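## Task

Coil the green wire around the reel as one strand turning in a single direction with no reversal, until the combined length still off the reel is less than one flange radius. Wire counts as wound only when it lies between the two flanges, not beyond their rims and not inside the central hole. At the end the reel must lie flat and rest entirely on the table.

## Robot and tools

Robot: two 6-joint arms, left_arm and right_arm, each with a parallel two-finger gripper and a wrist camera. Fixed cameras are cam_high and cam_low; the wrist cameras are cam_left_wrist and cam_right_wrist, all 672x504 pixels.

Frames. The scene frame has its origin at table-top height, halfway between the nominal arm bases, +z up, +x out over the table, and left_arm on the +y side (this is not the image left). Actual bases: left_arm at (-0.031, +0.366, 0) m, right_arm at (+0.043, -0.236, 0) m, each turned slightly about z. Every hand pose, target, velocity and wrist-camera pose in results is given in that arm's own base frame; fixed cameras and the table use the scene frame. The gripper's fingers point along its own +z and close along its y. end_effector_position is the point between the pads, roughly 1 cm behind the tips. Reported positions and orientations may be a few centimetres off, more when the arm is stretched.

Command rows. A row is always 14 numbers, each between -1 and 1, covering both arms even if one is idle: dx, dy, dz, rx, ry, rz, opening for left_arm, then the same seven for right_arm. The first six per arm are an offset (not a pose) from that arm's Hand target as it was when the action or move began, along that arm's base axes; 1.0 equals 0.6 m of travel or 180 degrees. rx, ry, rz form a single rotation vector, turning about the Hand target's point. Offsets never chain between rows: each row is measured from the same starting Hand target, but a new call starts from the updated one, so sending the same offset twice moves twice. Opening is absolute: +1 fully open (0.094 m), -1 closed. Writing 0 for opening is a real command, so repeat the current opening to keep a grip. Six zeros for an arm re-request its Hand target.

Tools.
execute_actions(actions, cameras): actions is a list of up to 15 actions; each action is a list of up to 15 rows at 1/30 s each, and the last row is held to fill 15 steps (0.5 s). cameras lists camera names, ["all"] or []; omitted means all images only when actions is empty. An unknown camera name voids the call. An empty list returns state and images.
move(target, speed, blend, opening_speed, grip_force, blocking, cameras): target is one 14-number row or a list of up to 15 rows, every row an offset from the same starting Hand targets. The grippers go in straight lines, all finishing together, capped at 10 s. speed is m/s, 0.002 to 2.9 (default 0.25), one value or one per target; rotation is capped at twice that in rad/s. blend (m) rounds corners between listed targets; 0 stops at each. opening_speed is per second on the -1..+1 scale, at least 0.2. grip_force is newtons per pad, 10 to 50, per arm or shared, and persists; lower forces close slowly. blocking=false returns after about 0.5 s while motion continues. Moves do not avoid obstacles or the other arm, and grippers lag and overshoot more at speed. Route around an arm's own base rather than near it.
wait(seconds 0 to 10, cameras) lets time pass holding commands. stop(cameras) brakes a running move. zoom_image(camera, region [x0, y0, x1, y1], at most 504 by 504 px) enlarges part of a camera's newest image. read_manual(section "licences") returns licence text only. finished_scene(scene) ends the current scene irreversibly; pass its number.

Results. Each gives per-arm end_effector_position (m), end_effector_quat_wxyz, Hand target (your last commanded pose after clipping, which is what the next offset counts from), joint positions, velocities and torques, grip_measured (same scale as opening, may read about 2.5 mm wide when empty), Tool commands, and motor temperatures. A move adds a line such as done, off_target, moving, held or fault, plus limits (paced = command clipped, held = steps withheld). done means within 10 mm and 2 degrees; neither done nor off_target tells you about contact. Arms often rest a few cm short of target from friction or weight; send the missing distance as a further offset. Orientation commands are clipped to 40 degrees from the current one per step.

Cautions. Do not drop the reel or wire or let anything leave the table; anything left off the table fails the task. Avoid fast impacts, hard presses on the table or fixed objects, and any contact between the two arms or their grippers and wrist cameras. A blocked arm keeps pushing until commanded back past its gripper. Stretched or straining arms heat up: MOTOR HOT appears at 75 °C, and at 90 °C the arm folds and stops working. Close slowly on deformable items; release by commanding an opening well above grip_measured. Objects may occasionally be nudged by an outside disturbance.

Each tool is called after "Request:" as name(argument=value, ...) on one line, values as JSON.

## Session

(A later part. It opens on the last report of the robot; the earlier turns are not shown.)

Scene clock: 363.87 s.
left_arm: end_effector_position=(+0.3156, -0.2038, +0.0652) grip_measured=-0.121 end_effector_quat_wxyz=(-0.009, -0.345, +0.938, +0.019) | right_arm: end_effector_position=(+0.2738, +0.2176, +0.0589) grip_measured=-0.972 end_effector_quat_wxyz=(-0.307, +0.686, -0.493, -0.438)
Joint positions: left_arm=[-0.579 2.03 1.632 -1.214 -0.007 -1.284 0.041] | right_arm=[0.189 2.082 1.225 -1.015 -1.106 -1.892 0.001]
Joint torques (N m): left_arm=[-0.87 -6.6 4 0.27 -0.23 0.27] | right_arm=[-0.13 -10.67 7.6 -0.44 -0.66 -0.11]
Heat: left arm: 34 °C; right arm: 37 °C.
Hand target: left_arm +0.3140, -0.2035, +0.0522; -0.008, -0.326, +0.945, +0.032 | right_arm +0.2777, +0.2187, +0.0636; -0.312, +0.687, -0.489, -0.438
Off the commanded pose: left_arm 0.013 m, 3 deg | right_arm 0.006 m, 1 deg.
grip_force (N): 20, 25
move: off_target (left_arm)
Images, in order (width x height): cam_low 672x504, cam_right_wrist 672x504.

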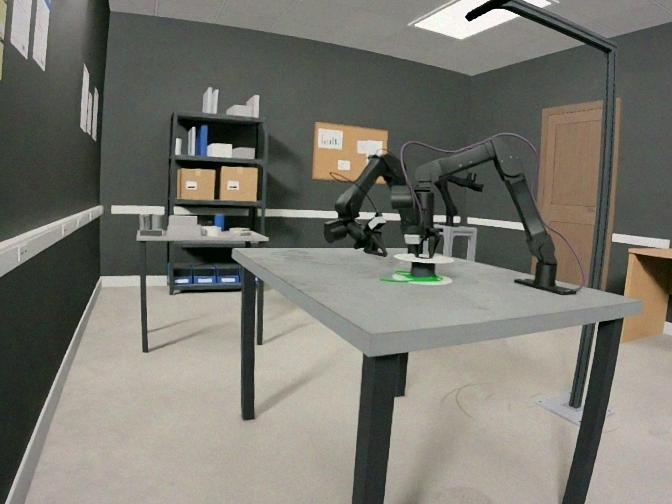

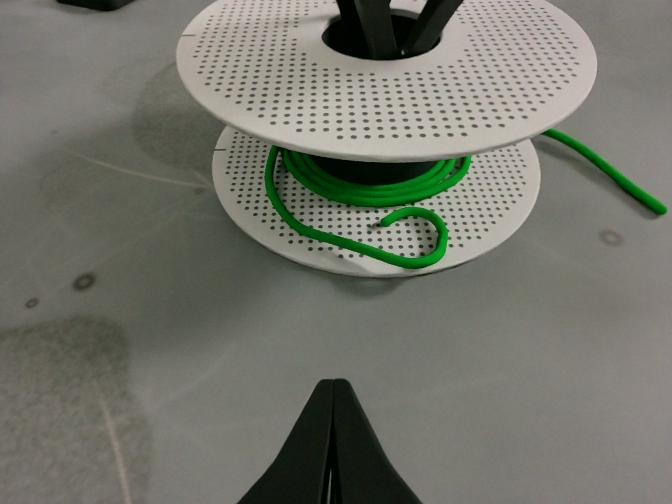

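Request:
move(target=[0,0,0,0,0,0.25,-0.1,0.01,-0.03,0.03,0,0,0,-1], speed=0.25, cameras=["cam_right_wrist","cam_low"])

Request:
zoom_image(camera="cam_low", region=[370, 220, 520, 320])

Scene clock: 369.47 s.
left_arm: end_effector_position=(+0.3150, -0.2080, +0.0655) grip_measured=-0.120 end_effector_quat_wxyz=(-0.015, -0.648, +0.762, +0.013) | right_arm: end_effector_position=(+0.2788, +0.2015, +0.0774) grip_measured=-0.972 end_effector_quat_wxyz=(-0.307, +0.686, -0.491, -0.440)
Joint positions: left_arm=[-0.576 2.03 1.633 -1.208 0.021 -1.985 0.041] | right_arm=[0.139 2.082 1.297 -1.192 -1.091 -2.009 0.001]
Joint torques (N m): left_arm=[0.8 -6.54 4.01 0.21 0.03 -0.3] | right_arm=[-0.64 -10.69 7.71 -0.63 -0.58 -0.11]
Heat: left arm: 34 °C; right arm: 38 °C.
Hand target: left_arm +0.3140, -0.2034, +0.0522; -0.020, -0.663, +0.748, +0.027 | right_arm +0.2836, +0.2007, +0.0816; -0.312, +0.687, -0.489, -0.438
Off the commanded pose: left_arm 0.014 m, 3 deg | right_arm 0.006 m, 1 deg.
grip_force (N): 20, 25
move: off_target (left_arm)
Images, in order (width x height): cam_low 672x504, cam_right_wrist 672x504.

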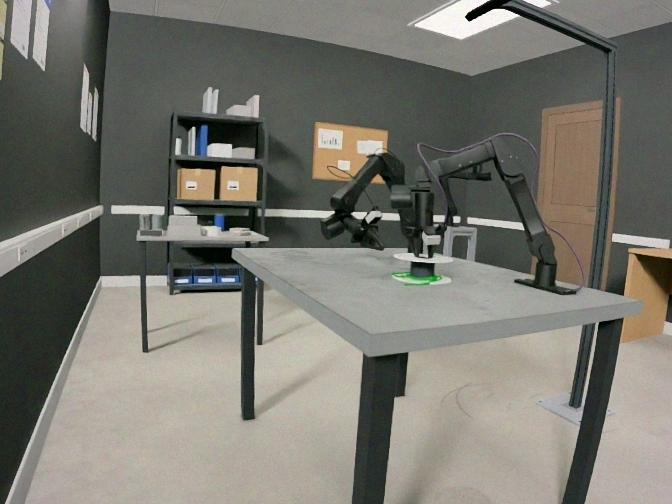

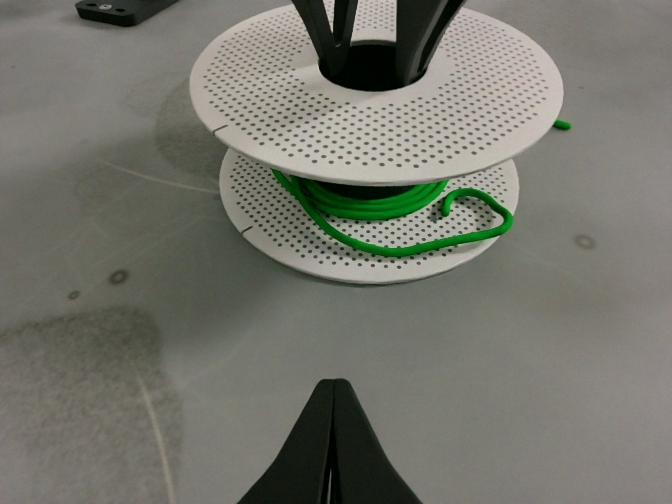

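Scaled by 3.360 from the camera's 672x504 image, which has a finer 960x720 frame.

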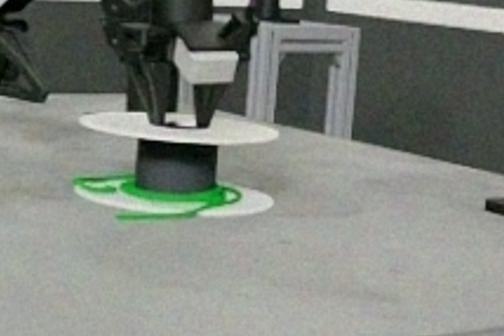

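Request:
move(target=[[0.0017,-0.0077,0.0155,0,0,0,-0.1,0,0,0,0,0,0,-1],[0.0017,-0.0077,0.0155,0,0,0,-0.6,0,0,0,0,0,0,-1],[0.0017,-0.0077,0.15,0,0,0,-0.6,0,0,0,0,0,0,-1],[-0.04,0.12,0.17,0,0,0.0,-0.6,0,0,0,0,0,0,-1]], speed=0.2, cameras=["cam_left_wrist","cam_high","cam_low"])

Request:
zoom_image(camera="cam_low", region=[370, 230, 470, 300])

Request:
zoom_image(camera="cam_high", region=[190, 170, 370, 310])

Scene clock: 376.17 s.
left_arm: end_effector_position=(+0.2905, -0.1330, +0.1496) grip_measured=-0.598 end_effector_quat_wxyz=(-0.027, -0.665, +0.745, +0.034) | right_arm: end_effector_position=(+0.2788, +0.2015, +0.0774) grip_measured=-0.972 end_effector_quat_wxyz=(-0.307, +0.686, -0.491, -0.440)
Joint positions: left_arm=[-0.421 1.838 1.701 -1.518 0.021 -1.878 0.019] | right_arm=[0.139 2.082 1.297 -1.192 -1.091 -2.009 0.001]
Joint torques (N m): left_arm=[0.02 -8.24 5.05 0.02 -0.07 0.1] | right_arm=[-0.57 -10.69 7.72 -0.61 -0.59 -0.1]
Heat: left arm: 34 °C; right arm: 38 °C.
Hand target: left_arm +0.2901, -0.1314, +0.1542; -0.020, -0.663, +0.748, +0.027 | right_arm +0.2836, +0.2007, +0.0815; -0.312, +0.687, -0.489, -0.438
Off the commanded pose: left_arm 0.005 m, 1 deg | right_arm 0.006 m, 1 deg.
grip_force (N): 20, 25
move: done
Images, in order (width x height): cam_high 672x504, cam_low 672x504, cam_left_wrist 672x504.

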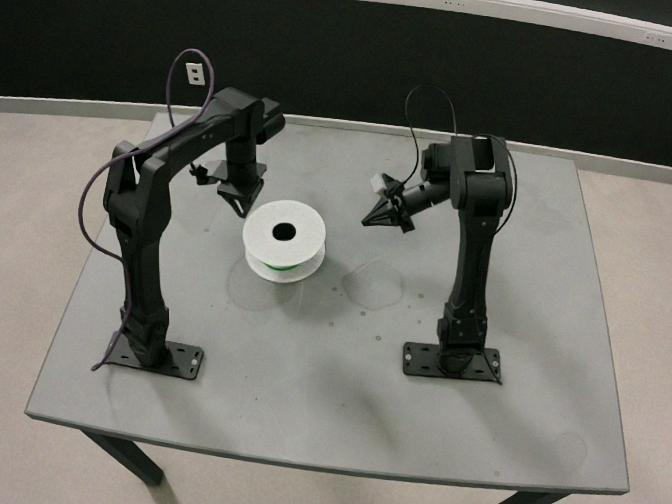

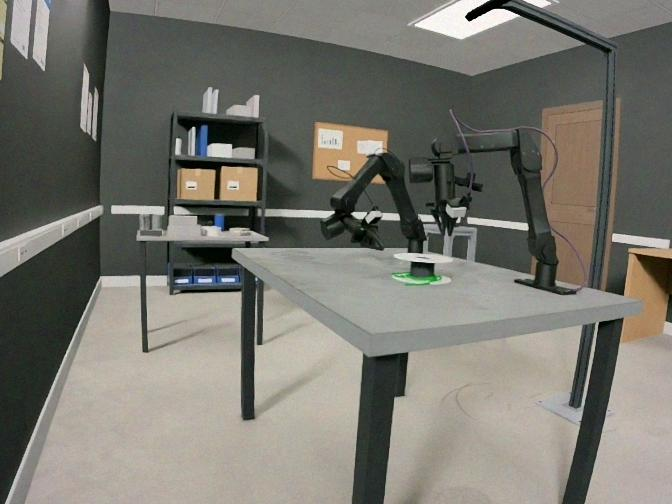

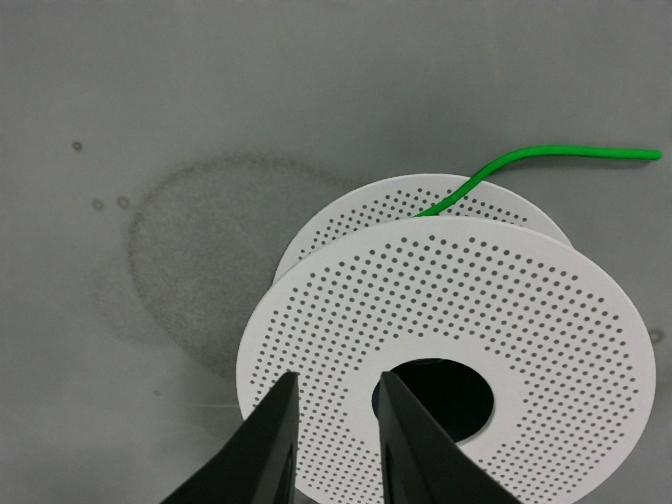

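Scaled by 5.040 from the camera's 672x504 image, which has a finer 960x720 frame.

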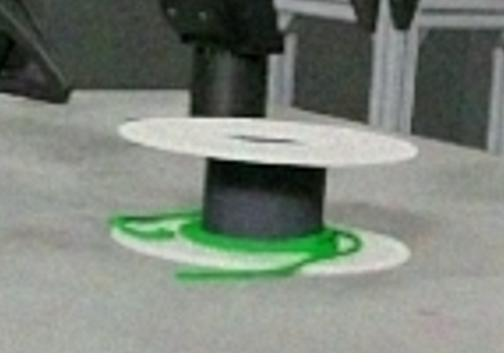

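Scaled by 2.800 from the camera's 672x504 image, which has a finer 960x720 frame.

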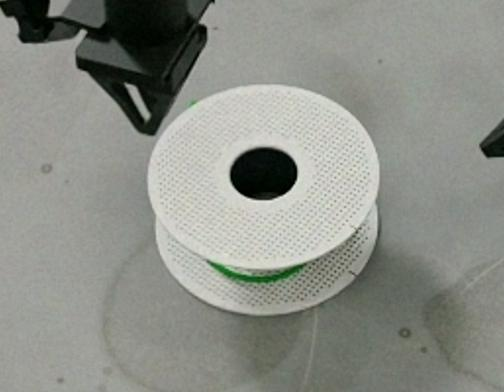

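Request:
move(target=[[0.12,0.08,0.05,0,0,-0.25,-0.6,-0.0727,0.024,-0.069,0,0,0,-1],[0.228,0.021,-0.12,0,0,-0.506,-0.6,-0.104,0.165,-0.074,0,0,0,-1]], speed=0.2, blend=0.01, cameras=["cam_left_wrist","cam_right_wrist"])

Scene clock: 389.47 s.
left_arm: end_effector_position=(+0.4183, -0.1144, +0.0802) grip_measured=-0.598 end_effector_quat_wxyz=(-0.010, +0.062, +0.998, +0.032) | right_arm: end_effector_position=(+0.2236, +0.2986, +0.0293) grip_measured=-0.972 end_effector_quat_wxyz=(-0.305, +0.686, -0.495, -0.438)
Joint positions: left_arm=[-0.293 2.271 2.069 -1.403 -0.057 -0.17 0.019] | right_arm=[0.478 1.976 0.901 -0.209 -1.106 -1.236 0.001]
Joint torques (N m): left_arm=[-0.66 -9.09 8.28 0.19 -0.14 0.07] | right_arm=[0.25 -12.3 4.67 0.74 -0.66 0.06]
Heat: left arm: 33 °C; right arm: 39 °C.
Hand target: left_arm +0.4268, -0.1190, +0.0822; +0.005, +0.069, +0.997, +0.033 | right_arm +0.2212, +0.2996, +0.0371; -0.312, +0.686, -0.489, -0.438
Off the commanded pose: left_arm 0.010 m, 2 deg | right_arm 0.008 m, 1 deg.
grip_force (N): 20, 25
move: done
Images, in order (width x height): cam_left_wrist 672x504, cam_right_wrist 672x504.

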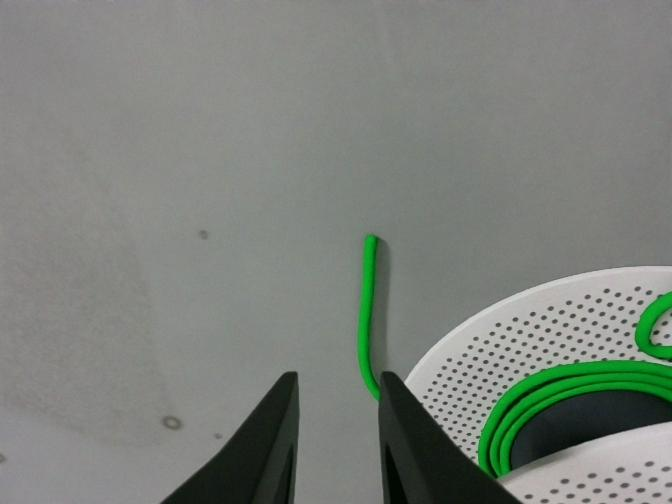

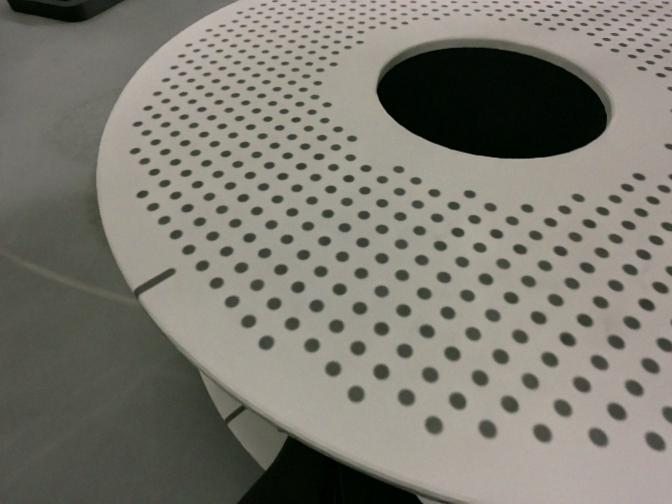

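Request:
move(target=[[0.003,-0.0167,-0.06,0,0,0,-0.6,0,0,0,0,0,0,-1],[0.003,-0.0167,-0.12,0,0,0,-0.6,0,0,0,0,0,0,-1],[0.003,-0.0167,-0.12,0,0,0,-1,0,0,0,0,0,0,-1]], speed=0.12, opening_speed=0.6, cameras=["cam_left_wrist"])

Scene clock: 394.27 s.
left_arm: end_effector_position=(+0.4280, -0.1264, +0.0166) grip_measured=-0.950 end_effector_quat_wxyz=(+0.005, +0.070, +0.997, +0.031) | right_arm: end_effector_position=(+0.2238, +0.2987, +0.0294) grip_measured=-0.972 end_effector_quat_wxyz=(-0.305, +0.686, -0.495, -0.438)
Joint positions: left_arm=[-0.315 2.319 1.898 -1.155 -0.063 -0.175 0.002] | right_arm=[0.478 1.976 0.901 -0.208 -1.106 -1.234 0.001]
Joint torques (N m): left_arm=[-0.5 -9.22 5.26 0.27 -0.08 -0.07] | right_arm=[0.32 -12.29 4.62 0.75 -0.65 0.09]
Heat: left arm: 34 °C; right arm: 39 °C.
Hand target: left_arm +0.4286, -0.1289, +0.0101; +0.005, +0.069, +0.997, +0.033 | right_arm +0.2212, +0.2996, +0.0371; -0.312, +0.686, -0.489, -0.438
Off the commanded pose: left_arm 0.007 m, 0 deg | right_arm 0.008 m, 1 deg.
grip_force (N): 20, 25
move: done
Images, in order (width x height): cam_left_wrist 672x504.

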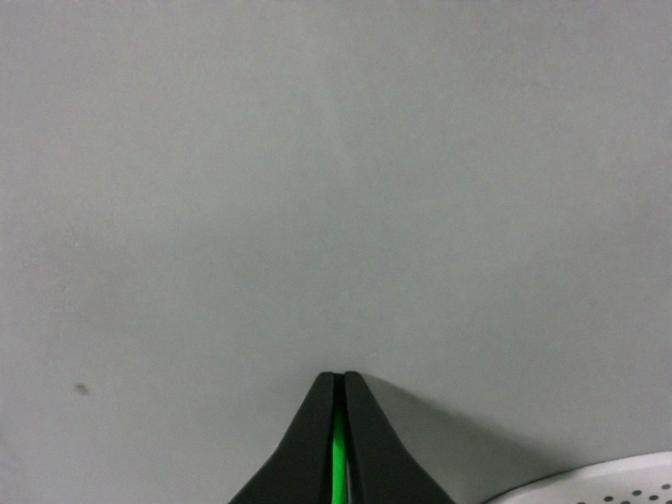

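Request:
move(target=[[0.029,-0.069,0.013,0,0,-0.06,-1,0,0,0,0,0,0,-1],[0.018,-0.168,0.013,0,0,-0.16,-1,0,0,0,0,0,0,-1]], speed=0.07, blend=0.01, cameras=["cam_right_wrist","cam_high","cam_left_wrist","cam_low"])

Request:
zoom_image(camera="cam_low", region=[370, 230, 470, 300])

Request:
zoom_image(camera="cam_high", region=[190, 170, 370, 310])

Scene clock: 400.07 s.
left_arm: end_effector_position=(+0.4402, -0.2241, +0.0197) grip_measured=-0.955 end_effector_quat_wxyz=(+0.016, +0.307, +0.951, +0.033) | right_arm: end_effector_position=(+0.2238, +0.2987, +0.0294) grip_measured=-0.972 end_effector_quat_wxyz=(-0.305, +0.686, -0.495, -0.438)
Joint positions: left_arm=[-0.499 2.535 2.298 -1.315 -0.07 0.128 0.002] | right_arm=[0.478 1.976 0.901 -0.208 -1.106 -1.234 0.001]
Joint torques (N m): left_arm=[-0.72 -10.02 8.4 0.02 0.02 0.07] | right_arm=[0.34 -12.3 4.62 0.75 -0.66 0.08]
Heat: left arm: 35 °C; right arm: 39 °C.
Hand target: left_arm +0.4393, -0.2297, +0.0178; +0.013, +0.315, +0.948, +0.030 | right_arm +0.2212, +0.2996, +0.0371; -0.312, +0.686, -0.489, -0.438
Off the commanded pose: left_arm 0.006 m, 1 deg | right_arm 0.008 m, 1 deg.
grip_force (N): 20, 25
move: done

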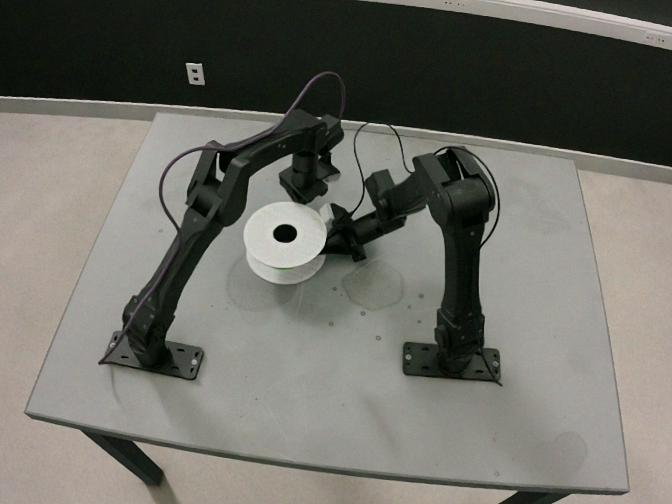

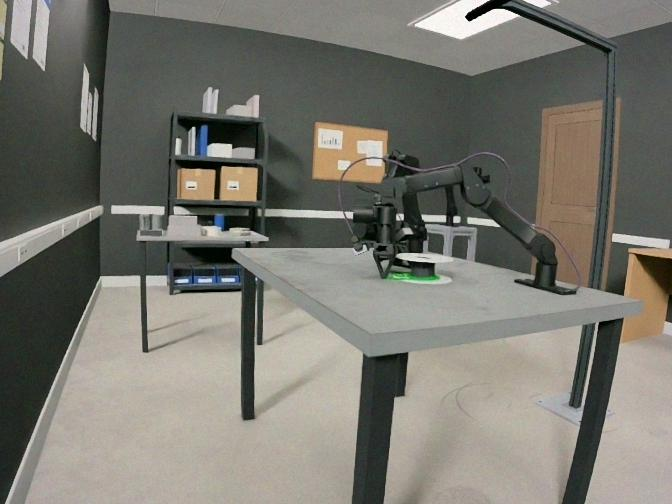

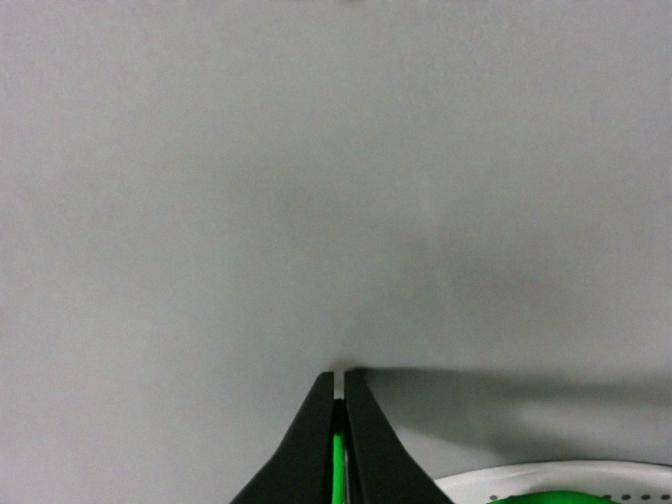

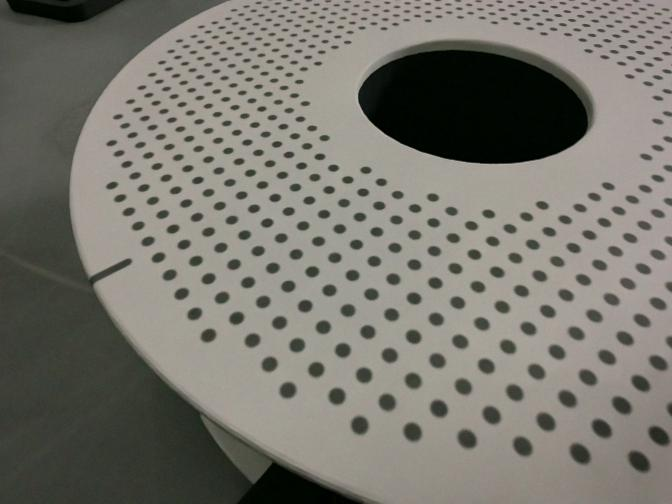

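Scaled by 5.040 from the camera's 672x504 image, which has a finer 960x720 frame.

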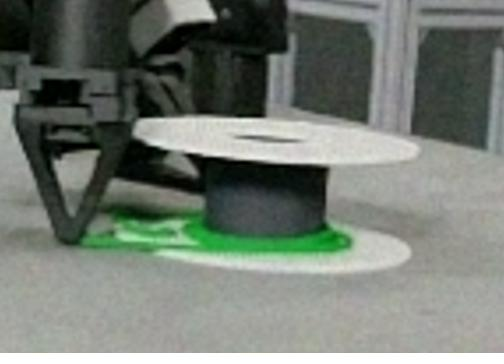

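Scaled by 2.800 from the camera's 672x504 image, which has a finer 960x720 frame.

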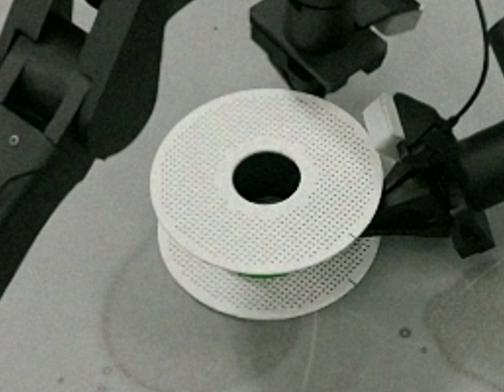

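Request:
move(target=[[0,0.008,-0.01,0,0,0,-1,0,0,0,0,0,0,-1],[0,0.008,-0.01,0,0,0,-0.75,0,0,0,0,0,0,-1],[0,0.008,0.15,0,0,0,-0.75,0,0,0,0,0,0,-1]], speed=0.12, opening_speed=0.5, cameras=["cam_left_wrist","cam_low"])

Request:
zoom_image(camera="cam_low", region=[370, 230, 470, 300])

Scene clock: 403.70 s.
left_arm: end_effector_position=(+0.4388, -0.2234, +0.0859) grip_measured=-0.752 end_effector_quat_wxyz=(+0.029, +0.313, +0.949, +0.030) | right_arm: end_effector_position=(+0.2238, +0.2987, +0.0294) grip_measured=-0.972 end_effector_quat_wxyz=(-0.305, +0.686, -0.495, -0.438)
Joint positions: left_arm=[-0.499 2.544 2.579 -1.56 -0.07 0.141 0.012] | right_arm=[0.478 1.976 0.901 -0.208 -1.106 -1.234 0.001]
Joint torques (N m): left_arm=[-0.03 -14.08 6.69 0.11 0.01 0.07] | right_arm=[0.42 -12.38 4.68 0.76 -0.67 0.08]
Heat: left arm: 35 °C; right arm: 39 °C.
Hand target: left_arm +0.4393, -0.2249, +0.1079; +0.013, +0.315, +0.948, +0.030 | right_arm +0.2212, +0.2996, +0.0371; -0.312, +0.686, -0.489, -0.438
Off the commanded pose: left_arm 0.022 m, 2 deg | right_arm 0.008 m, 1 deg.
joint sent to its limit (left arm) — joint 4 (wrist pitch), lower limit. The joint targets are off in orientation, not in position.
grip_force (N): 20, 25
move: off_target (left_arm)
Images, in order (width x height): cam_low 672x504, cam_left_wrist 672x504.

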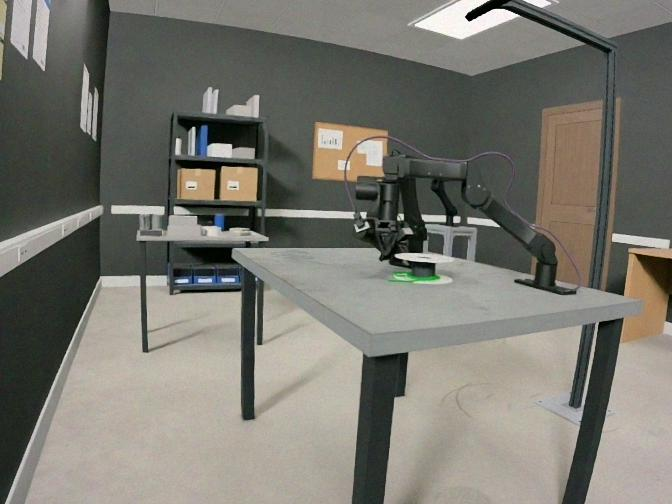

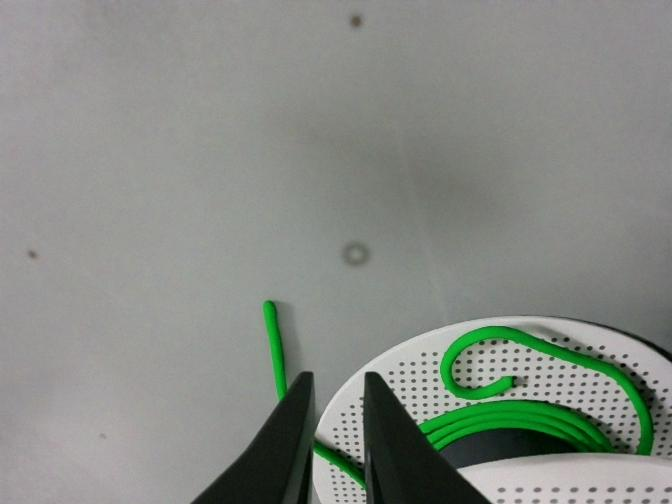

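Scaled by 5.040 from the camera's 672x504 image, which has a finer 960x720 frame.

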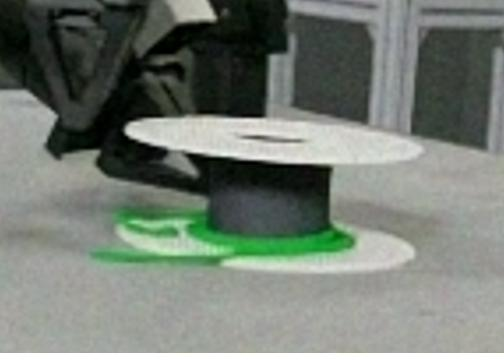

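Request:
move(target=[[-0.1,0.15,0.1,0,0,0,-0.75,0.055,-0.14,0.02,0,0,0,-1],[-0.2,0.3,0.12,0,0,0,-0.75,0.09,-0.25,0.1,0,0,0,-1]], speed=0.2, cameras=["all"])

Request:
zoom_image(camera="cam_low", region=[370, 230, 470, 300])

Request:
zoom_image(camera="cam_high", region=[190, 170, 370, 310])

Scene clock: 408.13 s.
left_arm: end_effector_position=(+0.3188, -0.0443, +0.1741) grip_measured=-0.752 end_effector_quat_wxyz=(-0.003, +0.313, +0.949, +0.032) | right_arm: end_effector_position=(+0.2704, +0.1502, +0.0862) grip_measured=-0.972 end_effector_quat_wxyz=(-0.294, +0.671, -0.534, -0.423)
Joint positions: left_arm=[-0.177 1.774 1.722 -1.516 -0.064 0.46 0.012] | right_arm=[-0.011 2.01 1.247 -1.32 -1.003 -2.093 0.001]
Joint torques (N m): left_arm=[0.27 -8.09 5.2 0.26 0.04 0.07] | right_arm=[-0.12 -12.29 7.66 -0.8 -0.53 -0.1]
Heat: left arm: 36 °C; right arm: 39 °C.
Hand target: left_arm +0.3193, -0.0448, +0.1800; +0.013, +0.315, +0.949, +0.030 | right_arm +0.2752, +0.1496, +0.0971; -0.312, +0.687, -0.489, -0.438
Off the commanded pose: left_arm 0.006 m, 2 deg | right_arm 0.012 m, 6 deg.
joint sent to its limit (right arm) — joint 6 (wrist roll), lower limit. The joint targets are off in orientation, not in position.
grip_force (N): 20, 25
move: off_target (right_arm)

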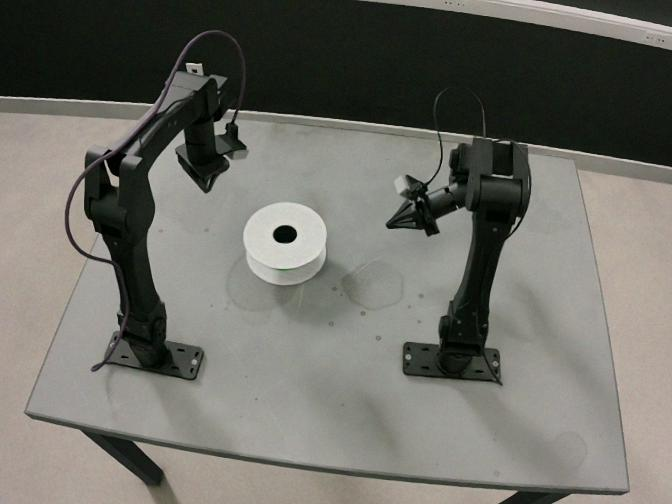

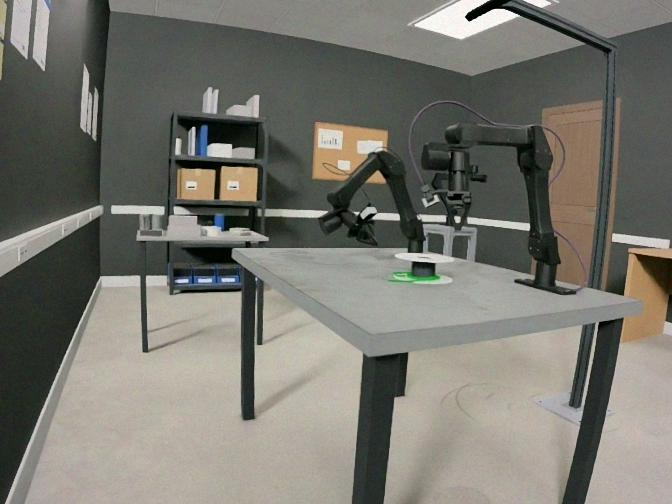

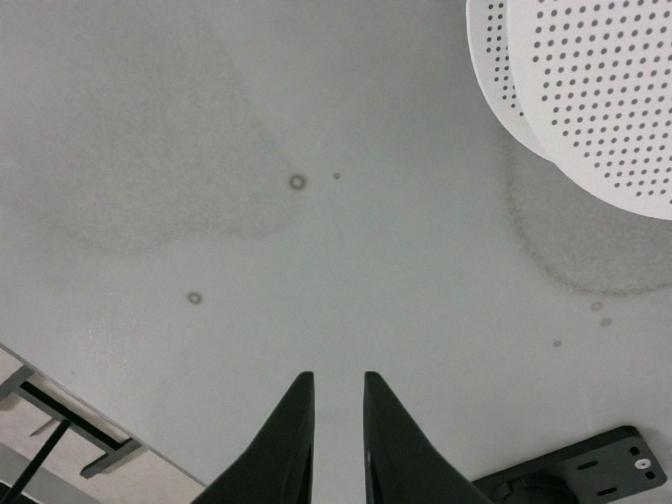

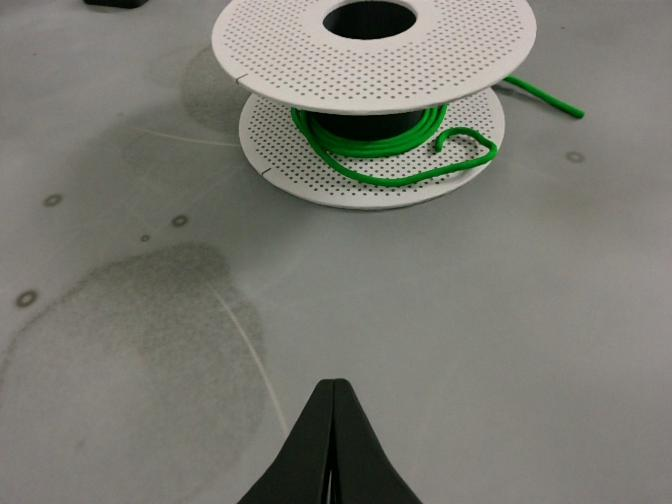

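Scaled by 5.040 from the camera's 672x504 image, which has a finer 960x720 frame.

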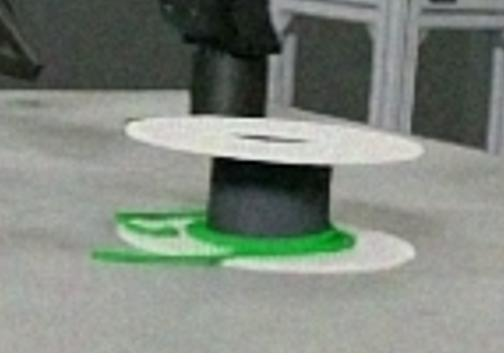

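Scaled by 2.800 from the camera's 672x504 image, which has a finer 960x720 frame.

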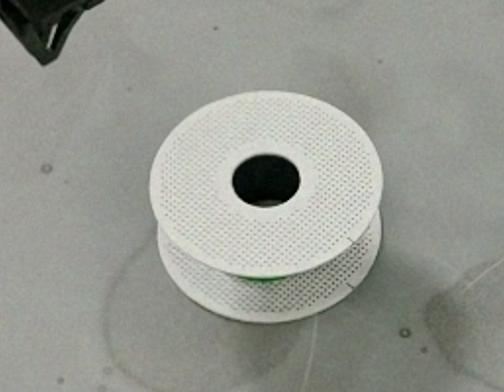

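Request:
wait(seconds=1.5, cameras=["cam_right_wrist"])

Request:
finished_scene(scene=2)

Scene clock: 412.27 s.
left_arm: end_effector_position=(+0.3189, -0.0443, +0.1741) grip_measured=-0.752 end_effector_quat_wxyz=(-0.003, +0.313, +0.949, +0.032) | right_arm: end_effector_position=(+0.2703, +0.1502, +0.0862) grip_measured=-0.972 end_effector_quat_wxyz=(-0.294, +0.671, -0.534, -0.423)
Joint positions: left_arm=[-0.177 1.774 1.722 -1.515 -0.064 0.461 0.012] | right_arm=[-0.011 2.01 1.247 -1.321 -1.003 -2.093 0.001]
Joint torques (N m): left_arm=[0.27 -8.1 5.19 0.26 0.05 0.09] | right_arm=[-0.1 -12.29 7.66 -0.82 -0.53 -0.12]
Heat: left arm: 36 °C; right arm: 39 °C.
Hand target: left_arm +0.3194, -0.0448, +0.1800; +0.013, +0.315, +0.949, +0.030 | right_arm +0.2752, +0.1496, +0.0971; -0.312, +0.687, -0.489, -0.438
Tool commands: left_gripper/opening=-0.75 right_gripper/opening=-1.0
Off the commanded pose: left_arm 0.006 m, 2 deg | right_arm 0.012 m, 6 deg.
grip_force (N): 20, 25
wait: 1.50 s; at rest from the start
Images, in order (width x height): cam_right_wrist 672x504.

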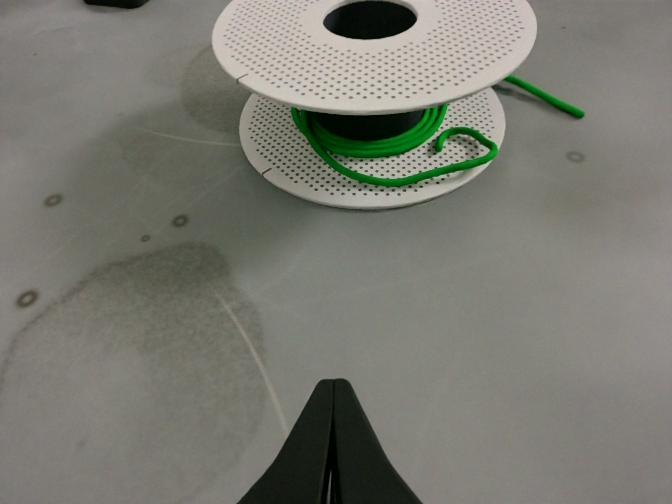

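The scene is finished: the task was done.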